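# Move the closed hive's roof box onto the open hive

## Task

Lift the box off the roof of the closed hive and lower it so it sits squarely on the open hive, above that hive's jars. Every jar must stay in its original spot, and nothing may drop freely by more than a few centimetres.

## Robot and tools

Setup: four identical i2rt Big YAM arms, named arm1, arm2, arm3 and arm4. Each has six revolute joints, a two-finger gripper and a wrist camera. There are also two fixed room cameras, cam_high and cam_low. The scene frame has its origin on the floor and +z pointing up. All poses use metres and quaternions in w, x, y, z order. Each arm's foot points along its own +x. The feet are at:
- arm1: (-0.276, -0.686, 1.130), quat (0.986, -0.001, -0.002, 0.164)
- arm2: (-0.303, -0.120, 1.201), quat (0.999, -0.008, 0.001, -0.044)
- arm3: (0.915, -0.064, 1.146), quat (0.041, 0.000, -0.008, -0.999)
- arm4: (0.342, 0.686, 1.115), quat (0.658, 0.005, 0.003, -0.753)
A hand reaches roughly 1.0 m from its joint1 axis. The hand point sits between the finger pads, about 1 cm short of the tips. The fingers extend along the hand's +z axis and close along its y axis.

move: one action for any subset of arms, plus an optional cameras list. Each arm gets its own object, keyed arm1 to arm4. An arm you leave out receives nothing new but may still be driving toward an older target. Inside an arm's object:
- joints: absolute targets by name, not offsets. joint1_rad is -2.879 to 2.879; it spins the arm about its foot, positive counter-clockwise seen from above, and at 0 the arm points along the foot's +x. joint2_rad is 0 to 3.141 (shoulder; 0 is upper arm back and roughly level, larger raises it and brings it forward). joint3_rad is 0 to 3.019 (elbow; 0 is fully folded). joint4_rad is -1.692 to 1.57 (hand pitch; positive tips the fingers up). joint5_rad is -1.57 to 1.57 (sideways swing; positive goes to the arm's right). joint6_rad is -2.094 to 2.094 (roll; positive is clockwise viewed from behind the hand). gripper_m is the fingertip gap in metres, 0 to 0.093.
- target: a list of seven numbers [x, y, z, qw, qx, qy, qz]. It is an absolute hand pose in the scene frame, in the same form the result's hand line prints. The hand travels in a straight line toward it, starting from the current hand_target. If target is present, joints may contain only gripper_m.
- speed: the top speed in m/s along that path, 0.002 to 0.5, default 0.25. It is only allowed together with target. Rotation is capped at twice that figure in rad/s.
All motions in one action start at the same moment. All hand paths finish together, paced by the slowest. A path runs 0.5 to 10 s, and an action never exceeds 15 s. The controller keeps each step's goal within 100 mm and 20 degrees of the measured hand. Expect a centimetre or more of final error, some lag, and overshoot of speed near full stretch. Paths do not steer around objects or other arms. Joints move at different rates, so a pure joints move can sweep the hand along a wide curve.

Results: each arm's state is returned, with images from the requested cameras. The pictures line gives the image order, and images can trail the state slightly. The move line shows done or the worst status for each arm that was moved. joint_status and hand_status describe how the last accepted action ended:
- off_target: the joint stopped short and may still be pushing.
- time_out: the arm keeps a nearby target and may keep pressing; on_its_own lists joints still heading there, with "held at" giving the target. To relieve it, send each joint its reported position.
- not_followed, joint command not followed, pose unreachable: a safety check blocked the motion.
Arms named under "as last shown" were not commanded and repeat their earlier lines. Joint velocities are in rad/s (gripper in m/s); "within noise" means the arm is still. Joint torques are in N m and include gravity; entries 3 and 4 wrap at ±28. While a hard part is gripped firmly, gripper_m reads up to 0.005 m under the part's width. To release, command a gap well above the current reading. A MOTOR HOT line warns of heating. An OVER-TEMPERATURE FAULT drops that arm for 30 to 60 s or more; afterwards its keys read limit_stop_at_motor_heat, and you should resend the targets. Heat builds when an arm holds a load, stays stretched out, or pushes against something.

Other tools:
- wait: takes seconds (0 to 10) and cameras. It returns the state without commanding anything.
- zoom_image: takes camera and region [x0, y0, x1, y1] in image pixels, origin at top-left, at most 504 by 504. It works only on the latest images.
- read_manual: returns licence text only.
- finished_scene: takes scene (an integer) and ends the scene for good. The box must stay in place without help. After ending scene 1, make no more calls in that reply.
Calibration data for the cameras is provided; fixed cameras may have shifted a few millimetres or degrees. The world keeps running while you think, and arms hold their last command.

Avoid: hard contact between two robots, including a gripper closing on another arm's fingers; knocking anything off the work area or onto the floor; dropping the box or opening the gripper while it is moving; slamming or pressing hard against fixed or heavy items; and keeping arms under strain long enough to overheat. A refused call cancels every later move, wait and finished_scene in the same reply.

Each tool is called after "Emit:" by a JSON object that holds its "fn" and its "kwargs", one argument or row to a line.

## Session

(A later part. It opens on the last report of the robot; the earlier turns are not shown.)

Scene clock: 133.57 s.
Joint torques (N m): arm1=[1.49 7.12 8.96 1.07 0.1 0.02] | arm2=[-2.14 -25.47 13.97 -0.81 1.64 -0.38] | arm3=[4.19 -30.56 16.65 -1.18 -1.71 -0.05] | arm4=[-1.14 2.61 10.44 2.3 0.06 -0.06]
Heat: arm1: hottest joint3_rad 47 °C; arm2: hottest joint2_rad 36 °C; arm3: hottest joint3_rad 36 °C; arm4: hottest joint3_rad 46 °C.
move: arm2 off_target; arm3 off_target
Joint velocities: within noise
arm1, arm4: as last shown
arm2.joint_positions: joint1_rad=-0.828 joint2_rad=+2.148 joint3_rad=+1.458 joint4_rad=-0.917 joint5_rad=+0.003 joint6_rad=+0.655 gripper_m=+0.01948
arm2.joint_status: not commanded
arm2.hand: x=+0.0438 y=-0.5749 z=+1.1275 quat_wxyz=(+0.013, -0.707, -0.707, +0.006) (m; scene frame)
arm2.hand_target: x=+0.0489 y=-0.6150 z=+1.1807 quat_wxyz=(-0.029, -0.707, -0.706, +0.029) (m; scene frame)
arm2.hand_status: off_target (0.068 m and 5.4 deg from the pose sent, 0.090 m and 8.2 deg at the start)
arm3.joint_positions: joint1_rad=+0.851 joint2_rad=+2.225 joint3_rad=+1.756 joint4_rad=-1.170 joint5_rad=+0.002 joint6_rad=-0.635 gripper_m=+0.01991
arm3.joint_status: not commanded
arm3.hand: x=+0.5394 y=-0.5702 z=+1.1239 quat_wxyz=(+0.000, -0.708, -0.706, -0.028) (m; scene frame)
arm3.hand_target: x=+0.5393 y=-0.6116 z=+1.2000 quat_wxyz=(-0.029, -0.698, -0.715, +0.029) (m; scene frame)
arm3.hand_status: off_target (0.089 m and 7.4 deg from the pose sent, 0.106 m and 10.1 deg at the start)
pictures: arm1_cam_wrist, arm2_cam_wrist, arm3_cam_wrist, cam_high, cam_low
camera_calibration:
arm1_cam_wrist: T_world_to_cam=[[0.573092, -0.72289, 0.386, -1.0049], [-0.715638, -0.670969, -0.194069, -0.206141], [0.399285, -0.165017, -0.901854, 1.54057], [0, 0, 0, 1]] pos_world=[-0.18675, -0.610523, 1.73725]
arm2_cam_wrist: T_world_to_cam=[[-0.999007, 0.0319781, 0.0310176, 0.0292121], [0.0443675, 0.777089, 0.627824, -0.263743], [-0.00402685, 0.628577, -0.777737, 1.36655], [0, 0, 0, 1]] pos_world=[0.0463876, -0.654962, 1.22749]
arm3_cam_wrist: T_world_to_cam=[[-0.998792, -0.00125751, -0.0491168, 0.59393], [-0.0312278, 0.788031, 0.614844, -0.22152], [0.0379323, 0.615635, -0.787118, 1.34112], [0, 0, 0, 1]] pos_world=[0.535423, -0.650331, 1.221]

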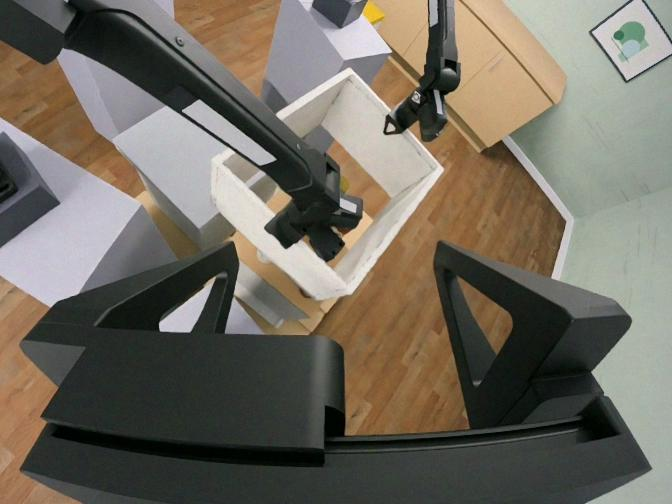

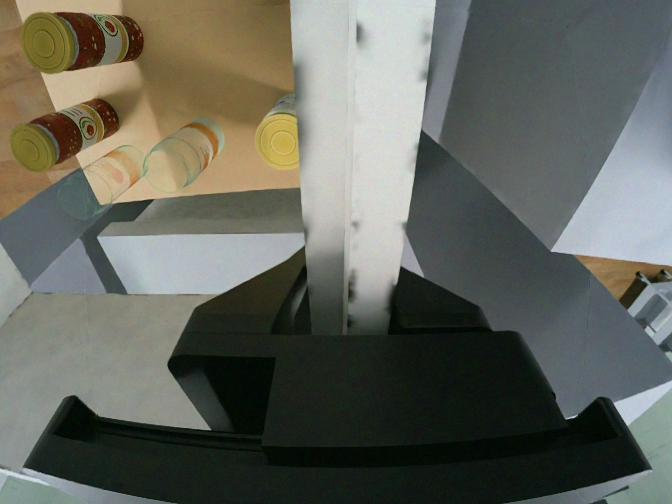

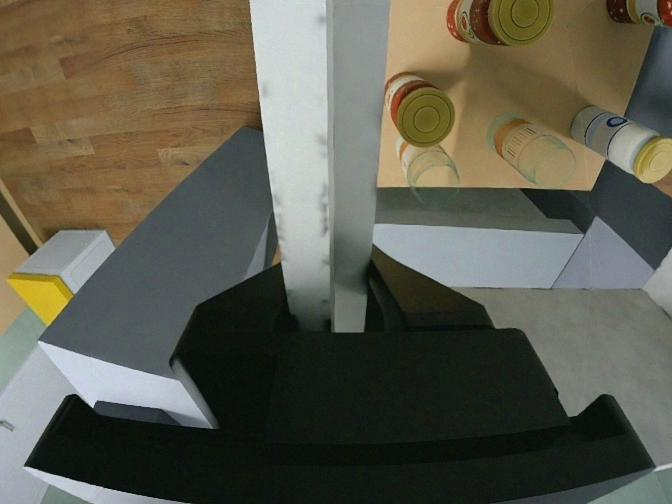

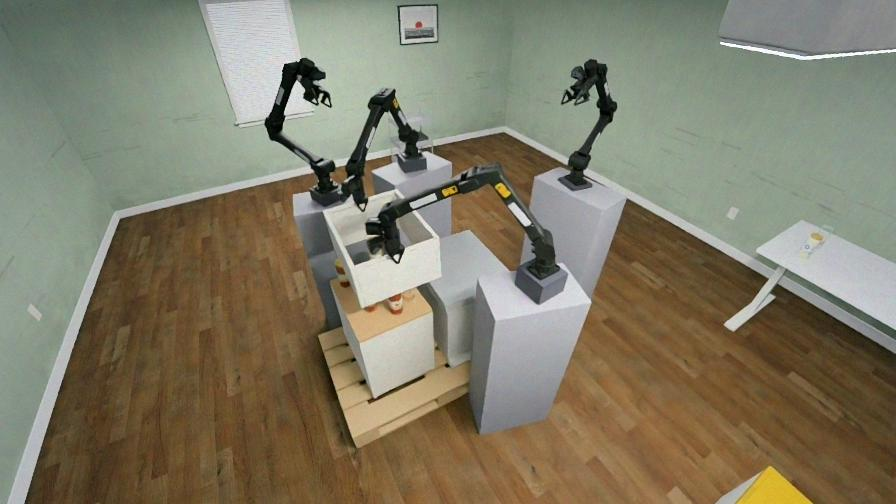

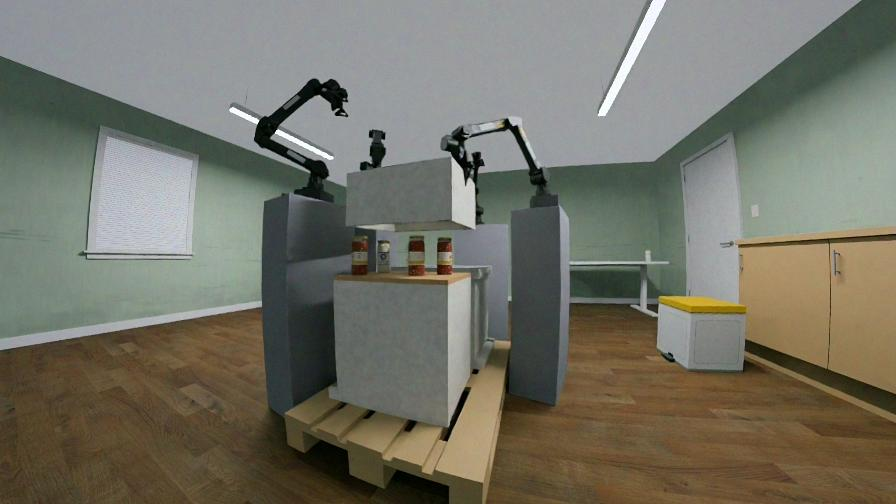

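Emit:
{"fn": "move", "kwargs": {
  "arm2": {"target":[0.052,-0.657,1.17,0.0318,0.707,0.707,-0.0318],"speed":0.05},
  "arm3": {"target":[0.535,-0.652,1.185,0.0385,0.699,0.714,-0.0393],"speed":0.05},
  "cameras": ["arm1_cam_wrist","cam_high","cam_low","arm2_cam_wrist","arm3_cam_wrist"]
}}

Scene clock: 138.57 s.
Joint torques (N m): arm1=[1.44 7.12 8.98 1.07 0.1 0.02] | arm2=[-2.02 -27.46 14.87 -1.7 1.4 -0.3] | arm3=[3.49 -32.09 17.16 -0.95 -1.88 0.02] | arm4=[-1.49 3.31 10.43 2.18 0.05 -0.05]
Heat: arm1: hottest joint3_rad 47 °C; arm2: hottest joint2_rad 37 °C; arm3: hottest joint3_rad 38 °C; arm4: hottest joint3_rad 46 °C.
move: arm2 off_target; arm3 off_target
Joint velocities: within noise
arm1, arm4: as last shown
arm2.joint_positions: joint1_rad=-0.861 joint2_rad=+2.238 joint3_rad=+1.562 joint4_rad=-0.918 joint5_rad=+0.011 joint6_rad=+0.615 gripper_m=+0.01948
arm2.joint_status: not commanded
arm2.hand: x=+0.0456 y=-0.6119 z=+1.1068 quat_wxyz=(+0.008, -0.704, -0.710, +0.010) (m; scene frame)
arm2.hand_target: x=+0.0496 y=-0.6535 z=+1.1701 quat_wxyz=(-0.033, -0.707, -0.706, +0.033) (m; scene frame)
arm2.hand_status: off_target (0.078 m and 5.2 deg from the pose sent, 0.093 m and 6.0 deg at the start)
arm3.joint_positions: joint1_rad=+0.877 joint2_rad=+2.304 joint3_rad=+1.842 joint4_rad=-1.162 joint5_rad=-0.010 joint6_rad=-0.619 gripper_m=+0.01991
arm3.joint_status: not commanded
arm3.hand: x=+0.5408 y=-0.6016 z=+1.1028 quat_wxyz=(-0.007, -0.704, -0.710, -0.022) (m; scene frame)
arm3.hand_target: x=+0.5389 y=-0.6458 z=+1.1854 quat_wxyz=(-0.039, -0.697, -0.715, +0.040) (m; scene frame)
arm3.hand_status: off_target (0.097 m and 7.9 deg from the pose sent, 0.102 m and 9.0 deg at the start)
pictures: arm1_cam_wrist, arm2_cam_wrist, arm3_cam_wrist, cam_high, cam_low
camera_calibration:
arm1_cam_wrist: T_world_to_cam=[[0.573092, -0.72289, 0.386, -1.0049], [-0.715638, -0.670969, -0.194069, -0.206141], [0.399285, -0.165017, -0.901854, 1.54057], [0, 0, 0, 1]] pos_world=[-0.18675, -0.610523, 1.73725]
arm2_cam_wrist: T_world_to_cam=[[-0.9993, 0.0241197, 0.0285876, 0.0306987], [0.0366268, 0.785964, 0.617187, -0.204492], [-0.00758246, 0.617802, -0.786297, 1.3767], [0, 0, 0, 1]] pos_world=[0.0486058, -0.690544, 1.20783]
arm3_cam_wrist: T_world_to_cam=[[-0.998713, -0.0117582, -0.0493313, 0.588104], [-0.0390458, 0.799019, 0.600037, -0.156551], [0.0323612, 0.601191, -0.79845, 1.35068], [0, 0, 0, 1]] pos_world=[0.537525, -0.680015, 1.2014]

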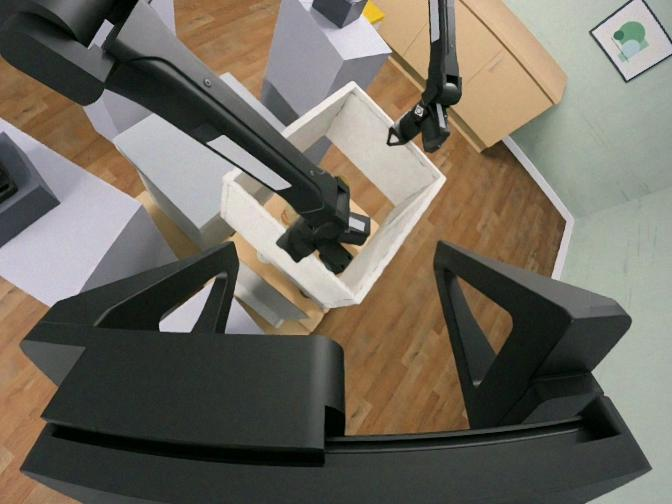

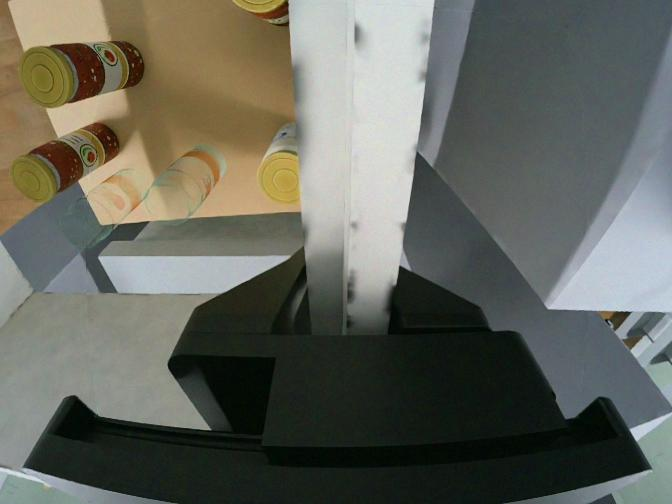

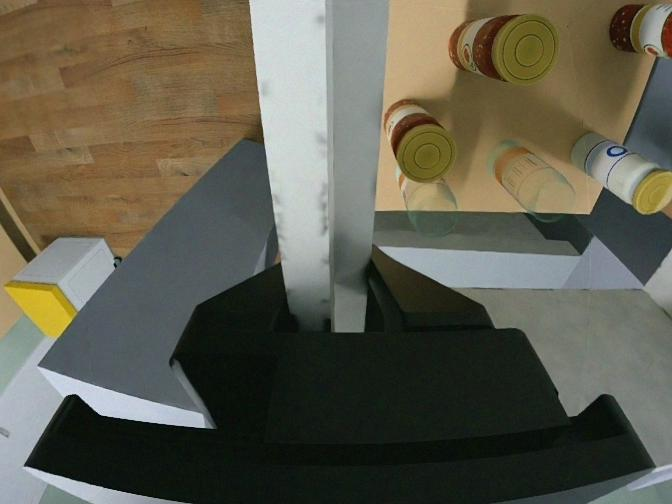

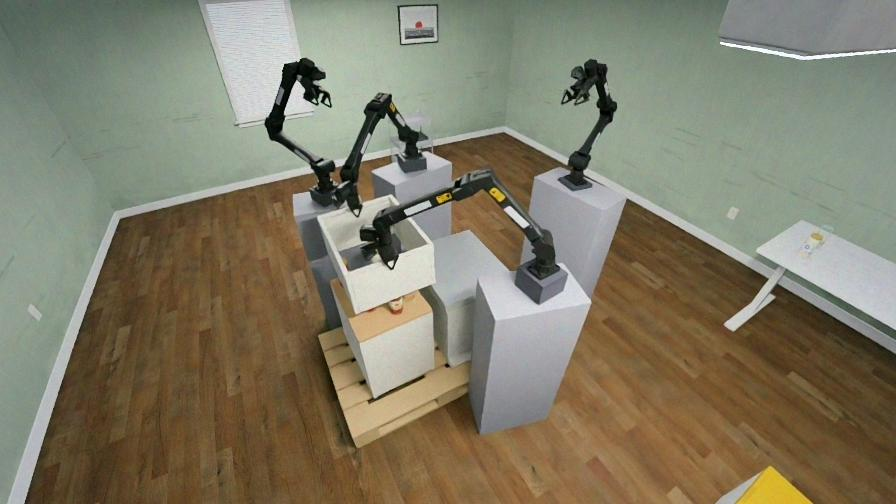

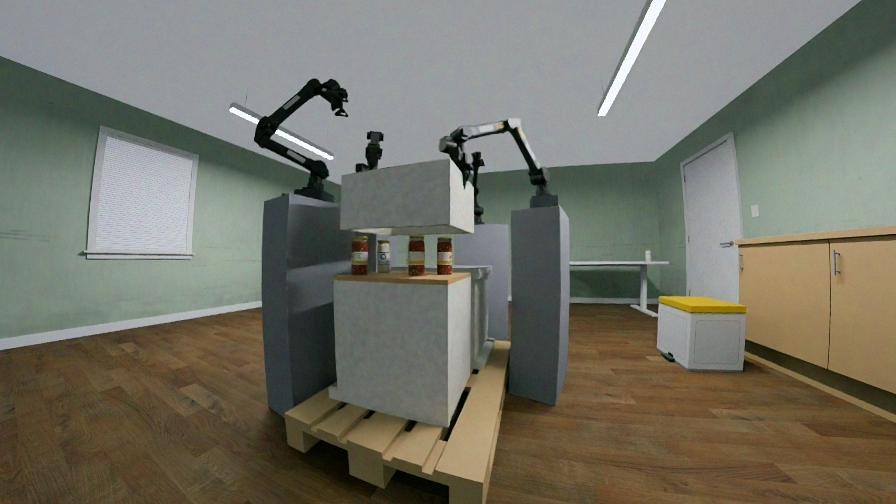

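Emit:
{"fn": "zoom_image", "kwargs": {
  "camera": "arm1_cam_wrist",
  "region": [190, 60, 460, 345]
}}

Emit:
{"fn": "zoom_image", "kwargs": {
  "camera": "cam_low",
  "region": [310, 150, 500, 290]
}}

Emit:
{"fn": "zoom_image", "kwargs": {
  "camera": "cam_high",
  "region": [300, 180, 460, 350]
}}

Scaled by 1.768 from the camera's 672x504 image, which has a finer 960x720 frame.

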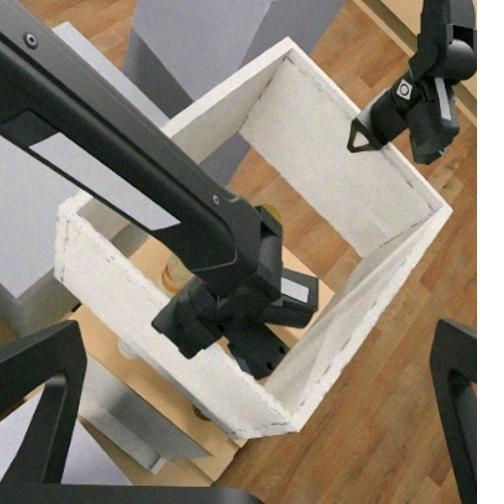

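Scaled by 2.653.

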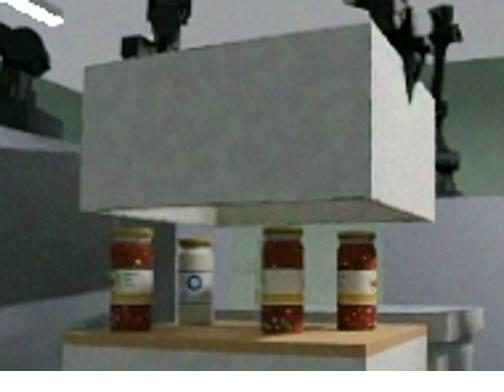

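Scaled by 2.965.

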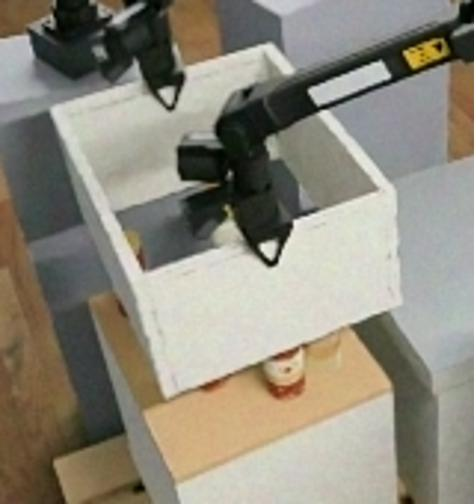

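Emit:
{"fn": "zoom_image", "kwargs": {
  "camera": "arm1_cam_wrist",
  "region": [210, 160, 390, 340]
}}

Emit:
{"fn": "zoom_image", "kwargs": {
  "camera": "cam_low",
  "region": [325, 215, 485, 290]
}}

Emit:
{"fn": "zoom_image", "kwargs": {
  "camera": "cam_high",
  "region": [310, 260, 450, 360]
}}

Scaled by 2.800 from the camera's 672x504 image, which has a finer 960x720 frame.

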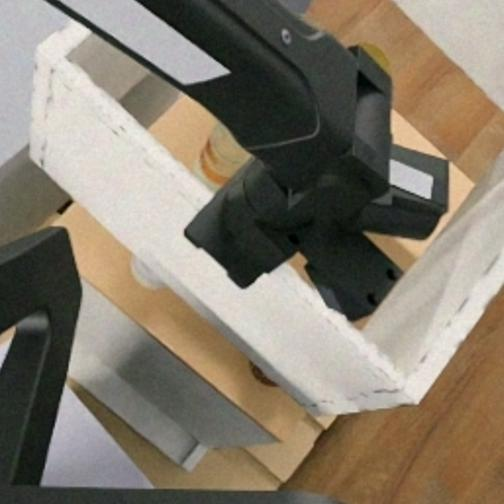

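Scaled by 3.150.

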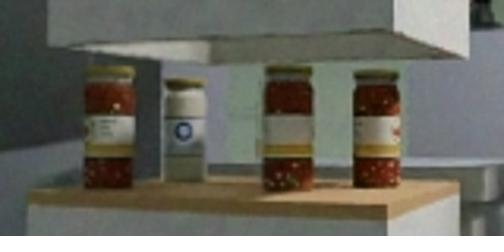

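Scaled by 3.600.

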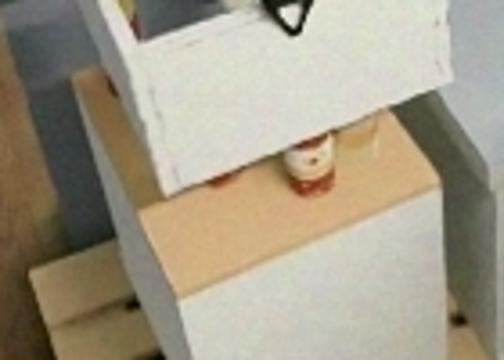

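Emit:
{"fn": "move", "kwargs": {
  "arm2": {"target":[0.050,-0.680,1.13,0.0318,0.707,0.707,-0.0318],"speed":0.04},
  "arm3": {"target":[0.533,-0.672,1.145,0.041,0.699,0.713,-0.042],"speed":0.04},
  "cameras": ["arm1_cam_wrist","cam_high","cam_low","arm2_cam_wrist","arm3_cam_wrist"]
}}

Emit:
{"fn": "zoom_image", "kwargs": {
  "camera": "arm1_cam_wrist",
  "region": [210, 160, 390, 340]
}}

Emit:
{"fn": "zoom_image", "kwargs": {
  "camera": "cam_low",
  "region": [325, 215, 485, 290]
}}

Emit:
{"fn": "zoom_image", "kwargs": {
  "camera": "cam_high",
  "region": [310, 260, 450, 360]
}}

Scene clock: 154.70 s.
Joint torques (N m): arm1=[1.38 7.06 8.99 1.06 0.11 0.02] | arm2=[-2.37 -28.69 13.94 -0.66 1.38 -0.29] | arm3=[3.37 -32.79 16.49 -0.69 -2.18 0.07] | arm4=[-1.32 2.84 10.44 2.24 0.08 -0.05]
Heat: arm1: hottest joint3_rad 47 °C; arm2: hottest joint3_rad 44 °C; arm3: hottest joint3_rad 45 °C; arm4: hottest joint3_rad 47 °C.
move: arm2 off_target; arm3 off_target
Joint velocities: within noise
arm1, arm4: as last shown
arm2.joint_positions: joint1_rad=-0.878 joint2_rad=+2.336 joint3_rad=+1.629 joint4_rad=-0.904 joint5_rad=+0.010 joint6_rad=+0.593 gripper_m=+0.01949
arm2.joint_status: not commanded
arm2.hand: x=+0.0437 y=-0.6281 z=+1.0691 quat_wxyz=(+0.016, -0.703, -0.711, +0.008) (m; scene frame)
arm2.hand_target: x=+0.0474 y=-0.6761 z=+1.1308 quat_wxyz=(-0.032, -0.707, -0.706, +0.033) (m; scene frame)
arm2.hand_status: off_target (0.080 m and 6.2 deg from the pose sent, 0.072 m and 5.2 deg at the start)
arm3.joint_positions: joint1_rad=+0.886 joint2_rad=+2.391 joint3_rad=+1.887 joint4_rad=-1.119 joint5_rad=-0.007 joint6_rad=-0.611 gripper_m=+0.01997
arm3.joint_status: not commanded
arm3.hand: x=+0.5383 y=-0.6155 z=+1.0619 quat_wxyz=(-0.005, -0.704, -0.710, -0.021) (m; scene frame)
arm3.hand_target: x=+0.5369 y=-0.6653 z=+1.1453 quat_wxyz=(-0.042, -0.698, -0.714, +0.043) (m; scene frame)
arm3.hand_status: off_target (0.101 m and 8.3 deg from the pose sent, 0.082 m and 8.3 deg at the start; pose on its path clipped on 9 of 55 steps)
pictures: arm1_cam_wrist, arm2_cam_wrist, arm3_cam_wrist, cam_high, cam_low
camera_calibration:
arm1_cam_wrist: T_world_to_cam=[[0.573092, -0.72289, 0.386, -1.0049], [-0.715638, -0.670969, -0.194069, -0.206141], [0.399285, -0.165017, -0.901854, 1.54057], [0, 0, 0, 1]] pos_world=[-0.18675, -0.610523, 1.73725]
arm2_cam_wrist: T_world_to_cam=[[-0.999091, 0.019207, 0.038056, 0.0171049], [0.0388733, 0.77687, 0.62846, -0.186316], [-0.0174937, 0.629369, -0.77691, 1.35466], [0, 0, 0, 1]] pos_world=[0.04803, -0.708165, 1.16889]
arm3_cam_wrist: T_world_to_cam=[[-0.998892, -0.0129317, -0.0452536, 0.578473], [-0.0375648, 0.798333, 0.601043, -0.123277], [0.0283549, 0.602077, -0.797934, 1.32859], [0, 0, 0, 1]] pos_world=[0.535529, -0.694015, 1.1604]

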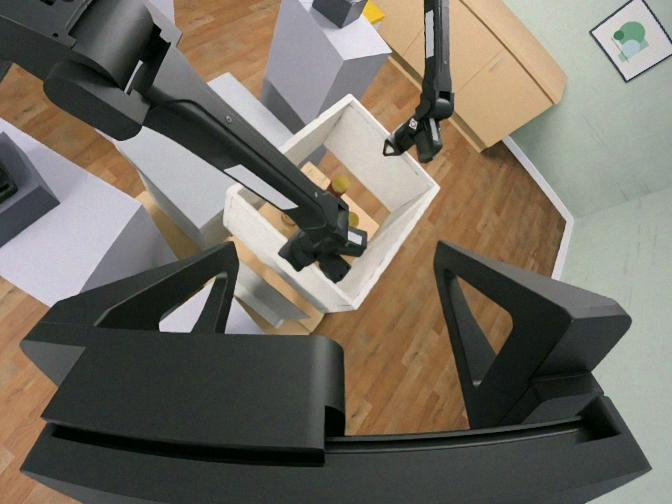

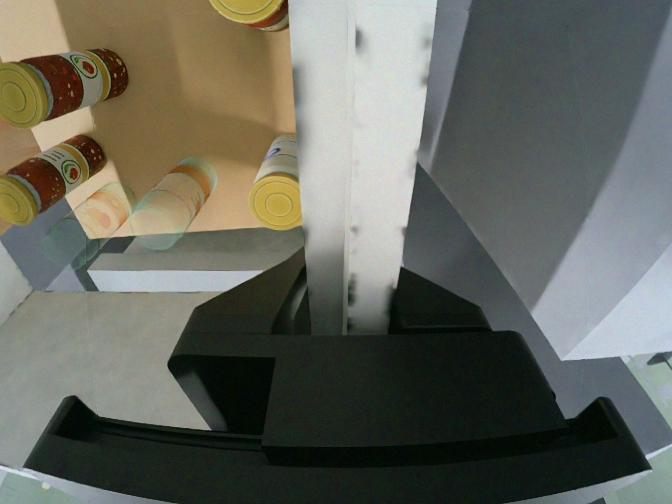

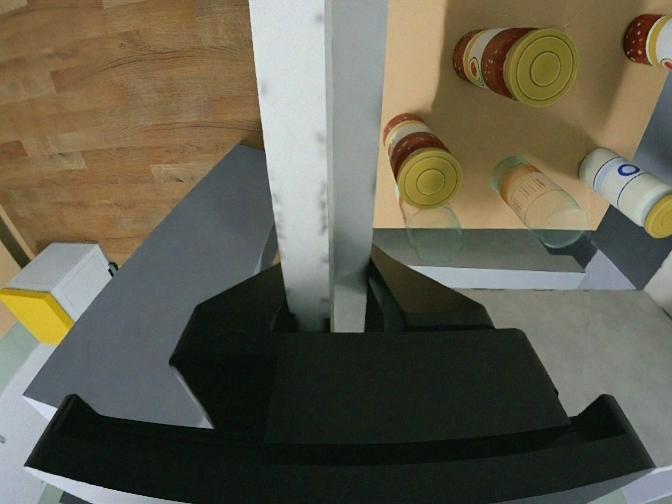

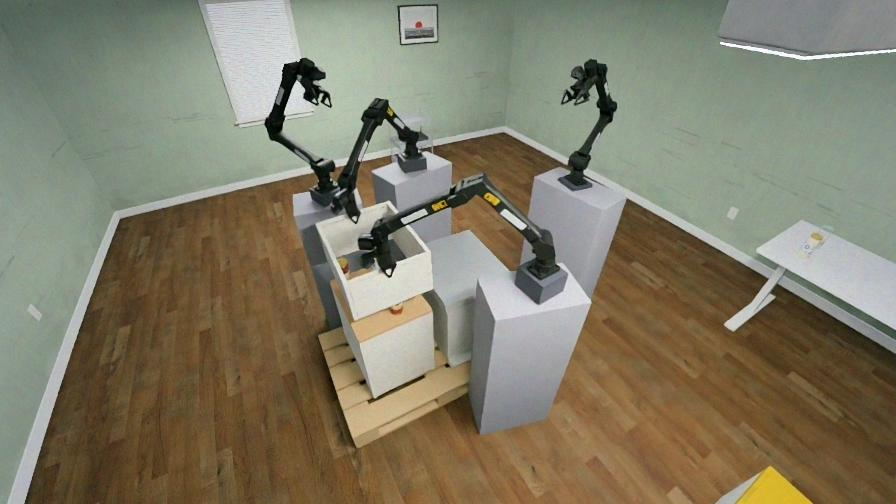

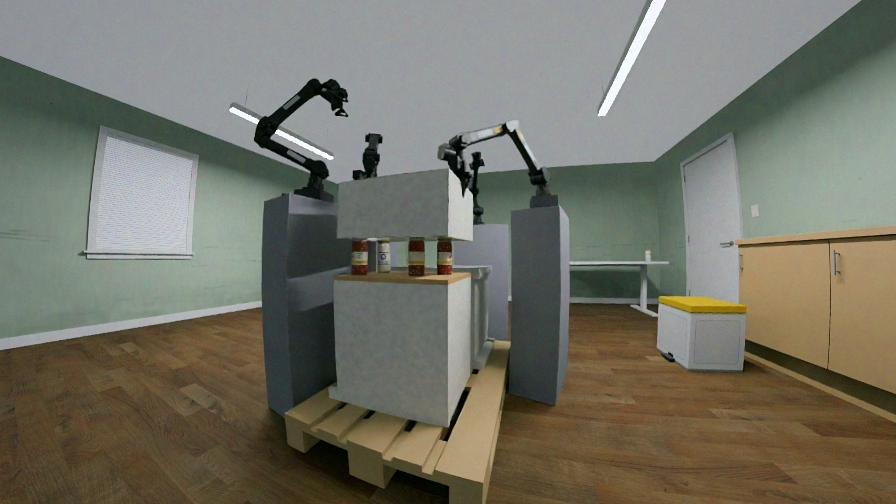

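Scaled by 2.800 from the camera's 672x504 image, which has a finer 960x720 frame.

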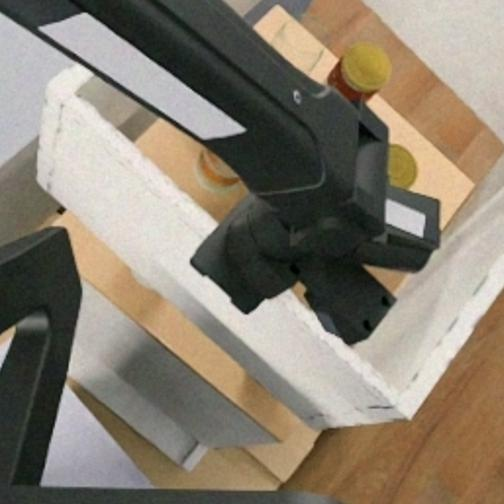

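Scaled by 3.150.

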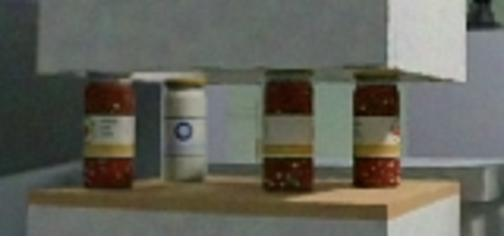

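Scaled by 3.600.

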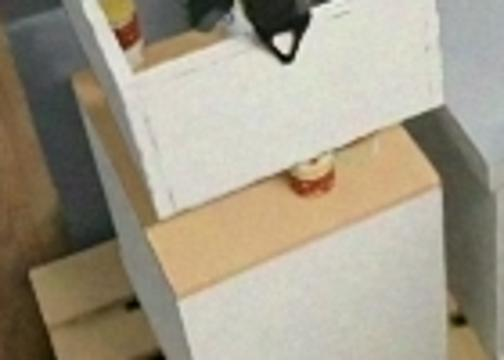

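Emit:
{"fn": "move", "kwargs": {

}}

Emit:
{"fn": "zoom_image", "kwargs": {
  "camera": "arm1_cam_wrist",
  "region": [180, 140, 480, 380]
}}

Emit:
{"fn": "zoom_image", "kwargs": {
  "camera": "cam_low",
  "region": [325, 215, 485, 290]
}}

Emit:
{"fn": "zoom_image", "kwargs": {
  "camera": "cam_high",
  "region": [310, 240, 460, 360]
}}

Scene clock: 165.23 s.
Joint torques (N m): arm1=[1.49 7.12 8.96 1.09 0.11 0.02] | arm2=[-2.61 -28.4 14.01 -0.66 1.37 -0.29] | arm3=[3.6 -32.79 16.47 -0.69 -2.18 0.07] | arm4=[-0.91 3.14 10.47 2.14 0.05 -0.04]
Heat: arm1: hottest joint3_rad 47 °C; arm2: hottest joint3_rad 47 °C; arm3: hottest joint3_rad 47 °C; arm4: hottest joint3_rad 47 °C.
Joint velocities: within noise
arm1.joint_positions: joint1_rad=+0.286 joint2_rad=+0.441 joint3_rad=+1.316 joint4_rad=-1.540 joint5_rad=+0.203 joint6_rad=-0.336 gripper_m=+0.09396
arm1.joint_status: not commanded
arm1.hand: x=-0.1383 y=-0.6305 z=+1.6262 quat_wxyz=(-0.445, +0.370, -0.815, +0.031) (m; scene frame)
arm1.hand_target: x=-0.1403 y=-0.6295 z=+1.6332 quat_wxyz=(-0.447, +0.375, -0.811, +0.027) (m; scene frame)
arm1.hand_status: not commanded
arm2.joint_positions: joint1_rad=-0.878 joint2_rad=+2.336 joint3_rad=+1.629 joint4_rad=-0.904 joint5_rad=+0.010 joint6_rad=+0.593 gripper_m=+0.01949
arm2.joint_status: not commanded
arm2.hand: x=+0.0437 y=-0.6281 z=+1.0691 quat_wxyz=(+0.016, -0.703, -0.711, +0.008) (m; scene frame)
arm2.hand_target: x=+0.0474 y=-0.6761 z=+1.1308 quat_wxyz=(-0.032, -0.707, -0.706, +0.033) (m; scene frame)
arm2.hand_status: off_target (0.080 m and 6.2 deg from the pose sent, 0.072 m and 5.2 deg at the start)
arm3.joint_positions: joint1_rad=+0.886 joint2_rad=+2.391 joint3_rad=+1.887 joint4_rad=-1.119 joint5_rad=-0.007 joint6_rad=-0.611 gripper_m=+0.01997
arm3.joint_status: not commanded
arm3.hand: x=+0.5383 y=-0.6155 z=+1.0619 quat_wxyz=(-0.005, -0.704, -0.710, -0.021) (m; scene frame)
arm3.hand_target: x=+0.5369 y=-0.6653 z=+1.1453 quat_wxyz=(-0.042, -0.698, -0.714, +0.043) (m; scene frame)
arm3.hand_status: off_target (0.101 m and 8.3 deg from the pose sent, 0.082 m and 8.3 deg at the start; pose on its path clipped on 9 of 55 steps)
arm4.joint_positions: joint1_rad=+0.455 joint2_rad=+0.590 joint3_rad=+1.318 joint4_rad=-1.342 joint5_rad=+0.195 joint6_rad=+0.414 gripper_m=+0.09396
arm4.joint_status: not commanded
arm4.hand: x=+0.3805 y=+0.4520 z=+1.6238 quat_wxyz=(-0.381, -0.686, -0.563, +0.261) (m; scene frame)
arm4.hand_target: x=+0.3798 y=+0.4540 z=+1.6349 quat_wxyz=(-0.392, -0.682, -0.558, +0.265) (m; scene frame)
arm4.hand_status: not commanded
pictures: arm1_cam_wrist, arm2_cam_wrist, arm3_cam_wrist, arm4_cam_wrist, cam_high, cam_low
camera_calibration:
arm1_cam_wrist: T_world_to_cam=[[0.573092, -0.72289, 0.386, -1.0049], [-0.715638, -0.670969, -0.194069, -0.206141], [0.399285, -0.165017, -0.901854, 1.54057], [0, 0, 0, 1]] pos_world=[-0.18675, -0.610523, 1.73725]
arm2_cam_wrist: T_world_to_cam=[[-0.999091, 0.019207, 0.038056, 0.0171049], [0.0388733, 0.77687, 0.62846, -0.186316], [-0.0174937, 0.629369, -0.77691, 1.35466], [0, 0, 0, 1]] pos_world=[0.04803, -0.708165, 1.16889]
arm3_cam_wrist: T_world_to_cam=[[-0.998892, -0.0129317, -0.0452536, 0.578473], [-0.0375648, 0.798333, 0.601043, -0.123277], [0.0283549, 0.602077, -0.797934, 1.32859], [0, 0, 0, 1]] pos_world=[0.535529, -0.694015, 1.1604]
arm4_cam_wrist: T_world_to_cam=[[-0.972309, 0.066865, -0.223927, 0.702497], [0.137712, 0.93809, -0.317841, 0.045078], [0.188811, -0.339878, -0.921322, 1.7027], [0, 0, 0, 1]] pos_world=[0.355348, 0.489449, 1.74037]

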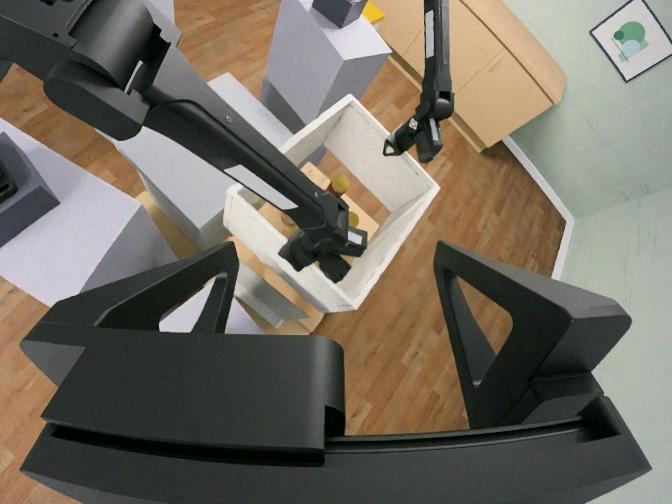

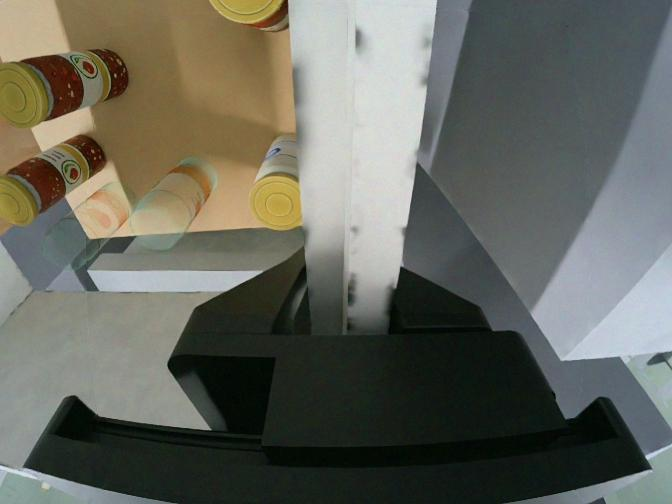

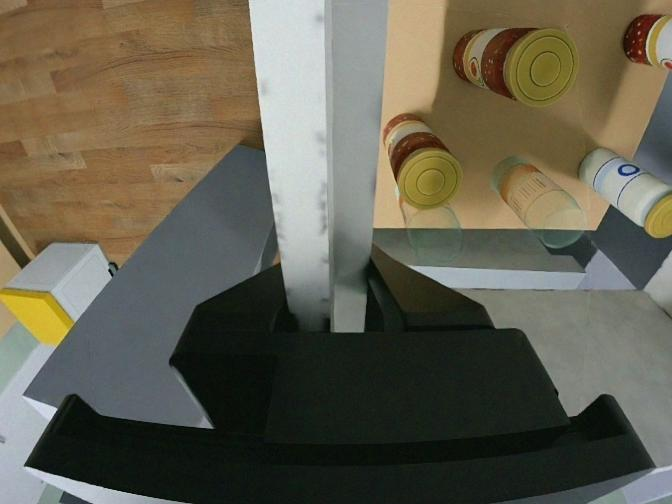

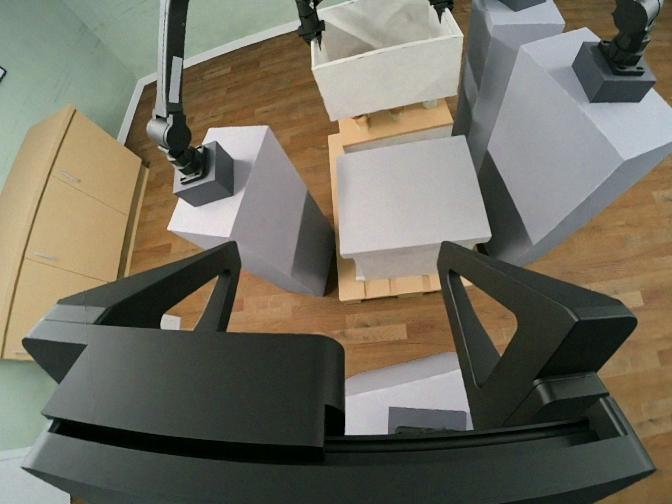

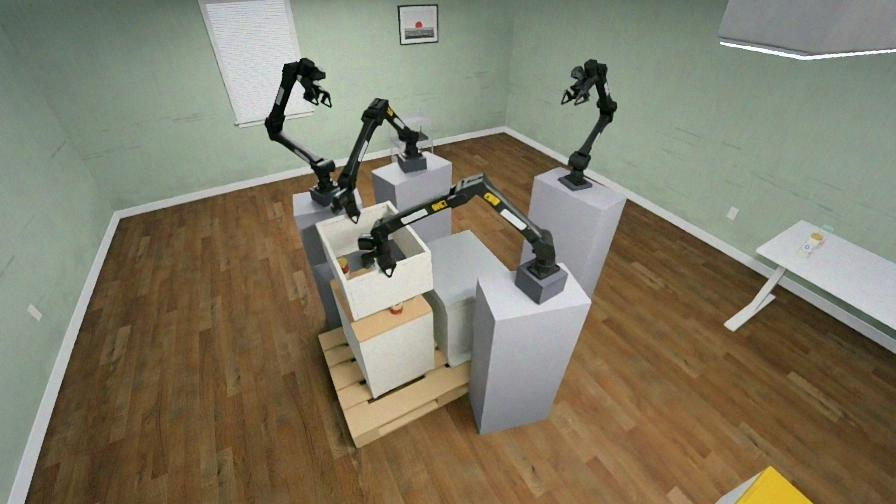

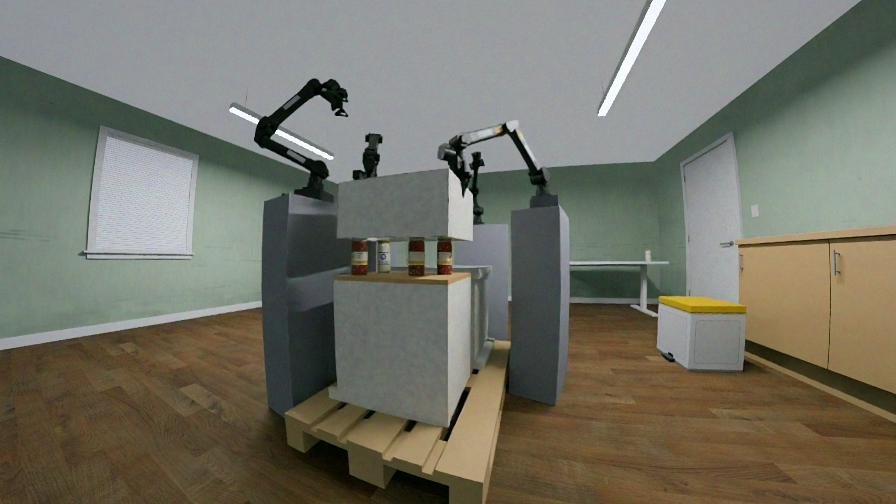

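Scaled by 1.680 from the camera's 672x504 image, which has a finer 960x720 frame.

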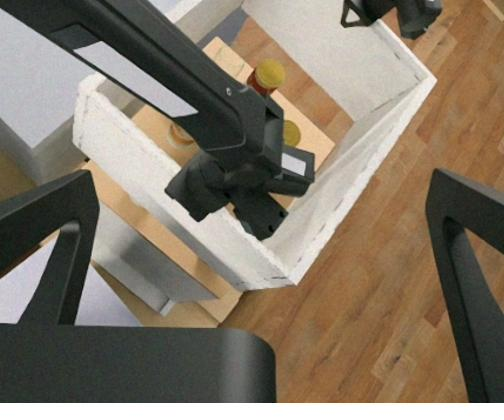

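Scaled by 3.150.

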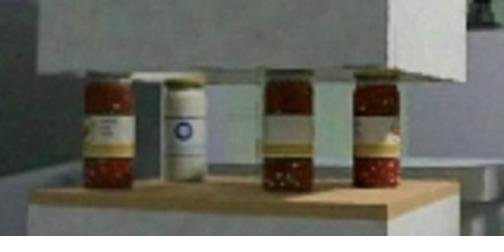

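Scaled by 3.360.

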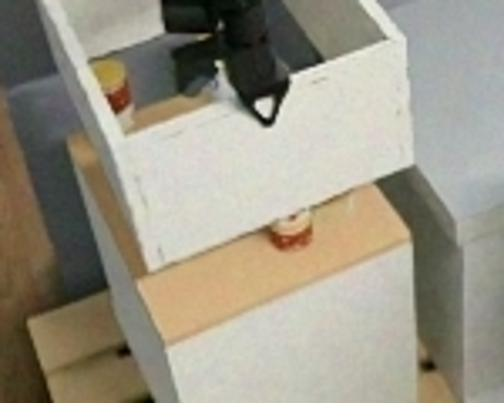

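Emit:
{"fn": "move", "kwargs": {
  "arm2": {"target": [0.052, -0.690, 1.092, 0.037, 0.7065, 0.7065, -0.037], "speed": 0.03},
  "arm3": {"target": [0.534, -0.680, 1.108, 0.050, 0.698, 0.713, -0.051], "speed": 0.03}
}}

Emit:
{"fn": "zoom_image", "kwargs": {
  "camera": "arm1_cam_wrist",
  "region": [180, 140, 480, 380]
}}

Emit:
{"fn": "zoom_image", "kwargs": {
  "camera": "cam_low",
  "region": [325, 215, 485, 290]
}}

Emit:
{"fn": "zoom_image", "kwargs": {
  "camera": "cam_high",
  "region": [310, 240, 460, 360]
}}

Scene clock: 175.73 s.
Joint torques (N m): arm1=[1.49 7 8.96 1.09 0.11 0.01] | arm2=[-2.49 -28.69 13.41 -0.53 1.33 -0.32] | arm3=[3.66 -33.61 14.82 -0.29 -2.11 0.09] | arm4=[-0.73 2.73 10.51 2.21 0.1 -0.05]
Heat: arm1: hottest joint3_rad 47 °C; arm2: hottest joint3_rad 49 °C; arm3: hottest joint3_rad 49 °C; arm4: hottest joint3_rad 47 °C.
move: arm2 off_target; arm3 off_target
Joint velocities: within noise
arm1, arm4: as last shown
arm2.joint_positions: joint1_rad=-0.881 joint2_rad=+2.407 joint3_rad=+1.655 joint4_rad=-0.844 joint5_rad=+0.019 joint6_rad=+0.590 gripper_m=+0.01949
arm2.joint_status: not commanded
arm2.hand: x=+0.0452 y=-0.6370 z=+1.0334 quat_wxyz=(+0.010, -0.703, -0.711, +0.014) (m; scene frame)
arm2.hand_target: x=+0.0496 y=-0.6864 z=+1.0930 quat_wxyz=(-0.037, -0.707, -0.706, +0.038) (m; scene frame)
arm2.hand_status: off_target (0.079 m and 6.0 deg from the pose sent, 0.066 m and 7.0 deg at the start)
arm3.joint_positions: joint1_rad=+0.890 joint2_rad=+2.444 joint3_rad=+1.887 joint4_rad=-1.042 joint5_rad=-0.023 joint6_rad=-0.609 gripper_m=+0.01997
arm3.joint_status: not commanded
arm3.hand: x=+0.5387 y=-0.6240 z=+1.0269 quat_wxyz=(-0.015, -0.703, -0.711, -0.010) (m; scene frame)
arm3.hand_target: x=+0.5375 y=-0.6746 z=+1.1086 quat_wxyz=(-0.051, -0.696, -0.714, +0.051) (m; scene frame)
arm3.hand_status: off_target (0.099 m and 8.1 deg from the pose sent, 0.079 m and 9.7 deg at the start)
pictures: arm1_cam_wrist, arm2_cam_wrist, arm3_cam_wrist, arm4_cam_wrist, cam_high, cam_low
camera_calibration:
arm1_cam_wrist: T_world_to_cam=[[0.573092, -0.72289, 0.386, -1.0049], [-0.715638, -0.670969, -0.194069, -0.206141], [0.399285, -0.165017, -0.901854, 1.54057], [0, 0, 0, 1]] pos_world=[-0.18675, -0.610523, 1.73725]
arm2_cam_wrist: T_world_to_cam=[[-0.999167, 0.0190966, 0.0360528, 0.0221423], [0.0372377, 0.787912, 0.614661, -0.135631], [-0.0166685, 0.615492, -0.787967, 1.33516], [0, 0, 0, 1]] pos_world=[0.0494296, -0.71534, 1.13463]
arm3_cam_wrist: T_world_to_cam=[[-0.998911, -0.0151041, -0.0441456, 0.574761], [-0.037869, 0.815172, 0.57798, -0.0611176], [0.0272564, 0.579022, -0.814856, 1.30944], [0, 0, 0, 1]] pos_world=[0.53613, -0.699692, 1.1277]
arm4_cam_wrist: T_world_to_cam=[[-0.972309, 0.066865, -0.223927, 0.702497], [0.137712, 0.93809, -0.317841, 0.045078], [0.188811, -0.339878, -0.921322, 1.7027], [0, 0, 0, 1]] pos_world=[0.355348, 0.489449, 1.74037]

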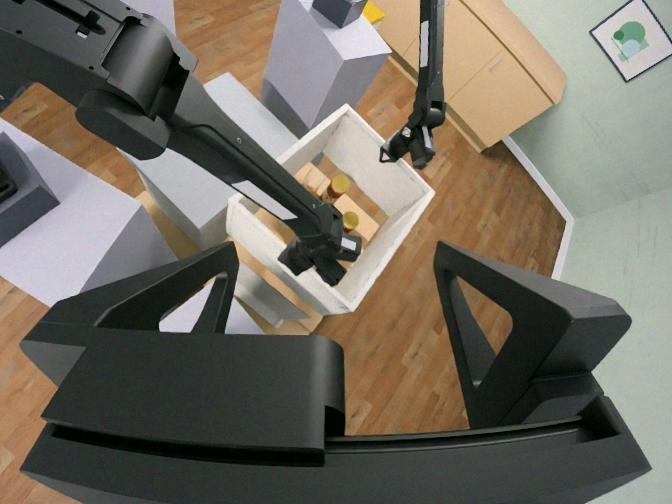

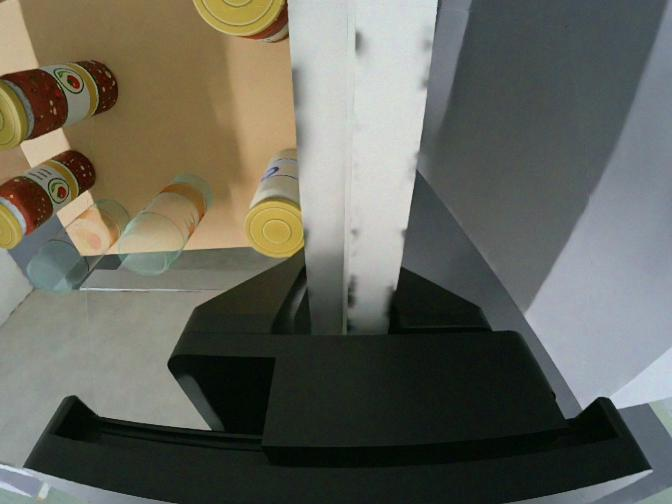

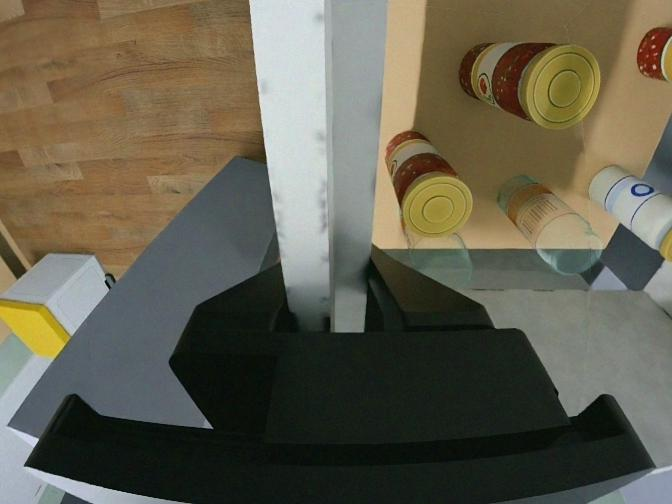

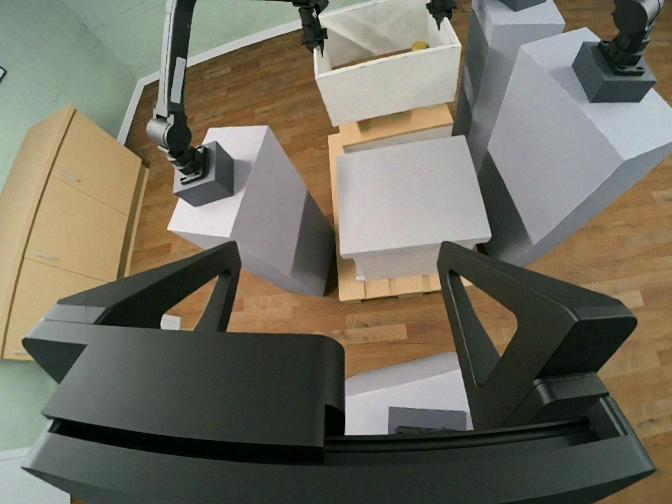

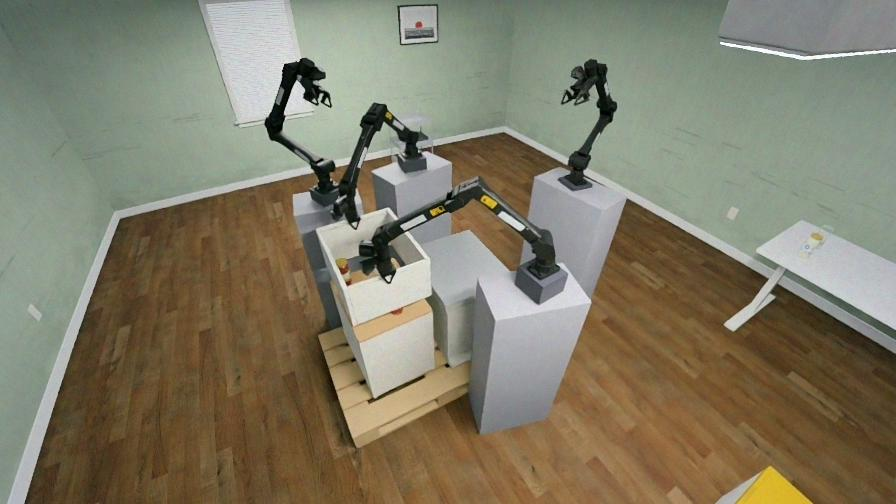

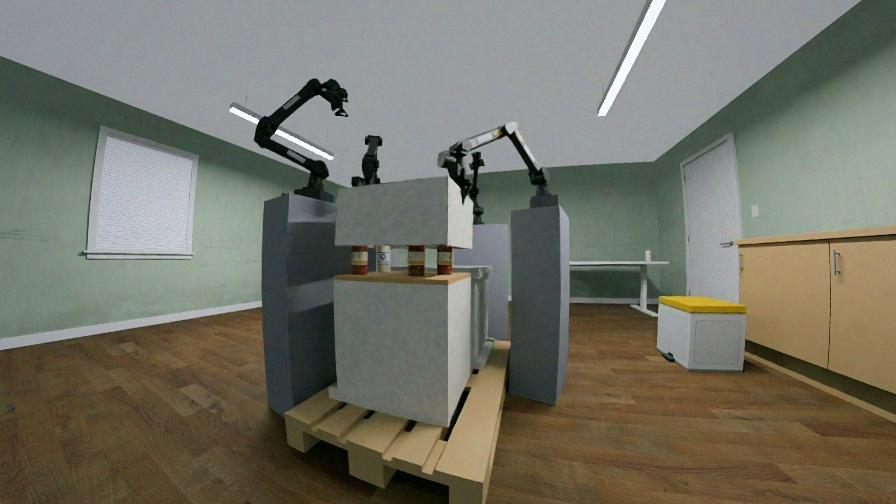

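Scaled by 1.680 from the camera's 672x504 image, which has a finer 960x720 frame.

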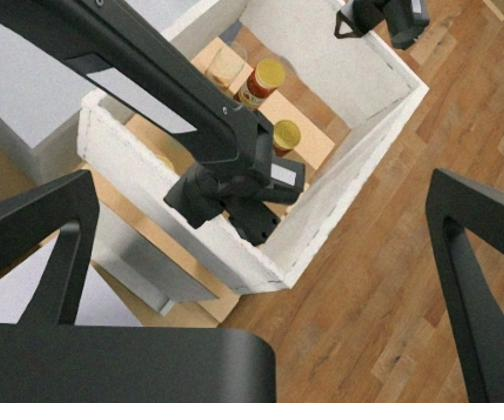

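Scaled by 3.150.

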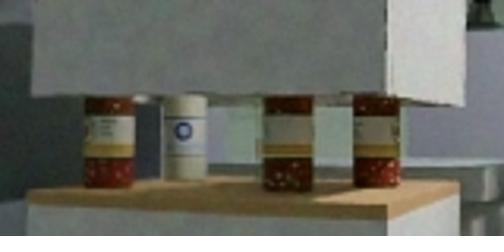

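Scaled by 3.360.

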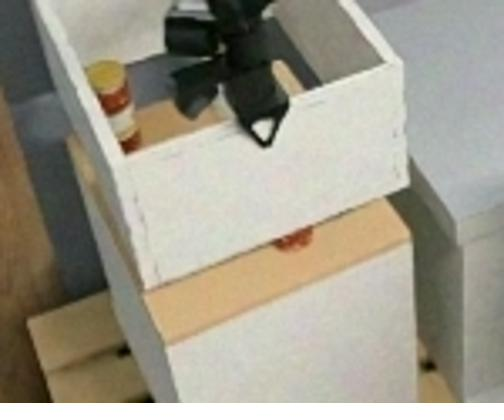

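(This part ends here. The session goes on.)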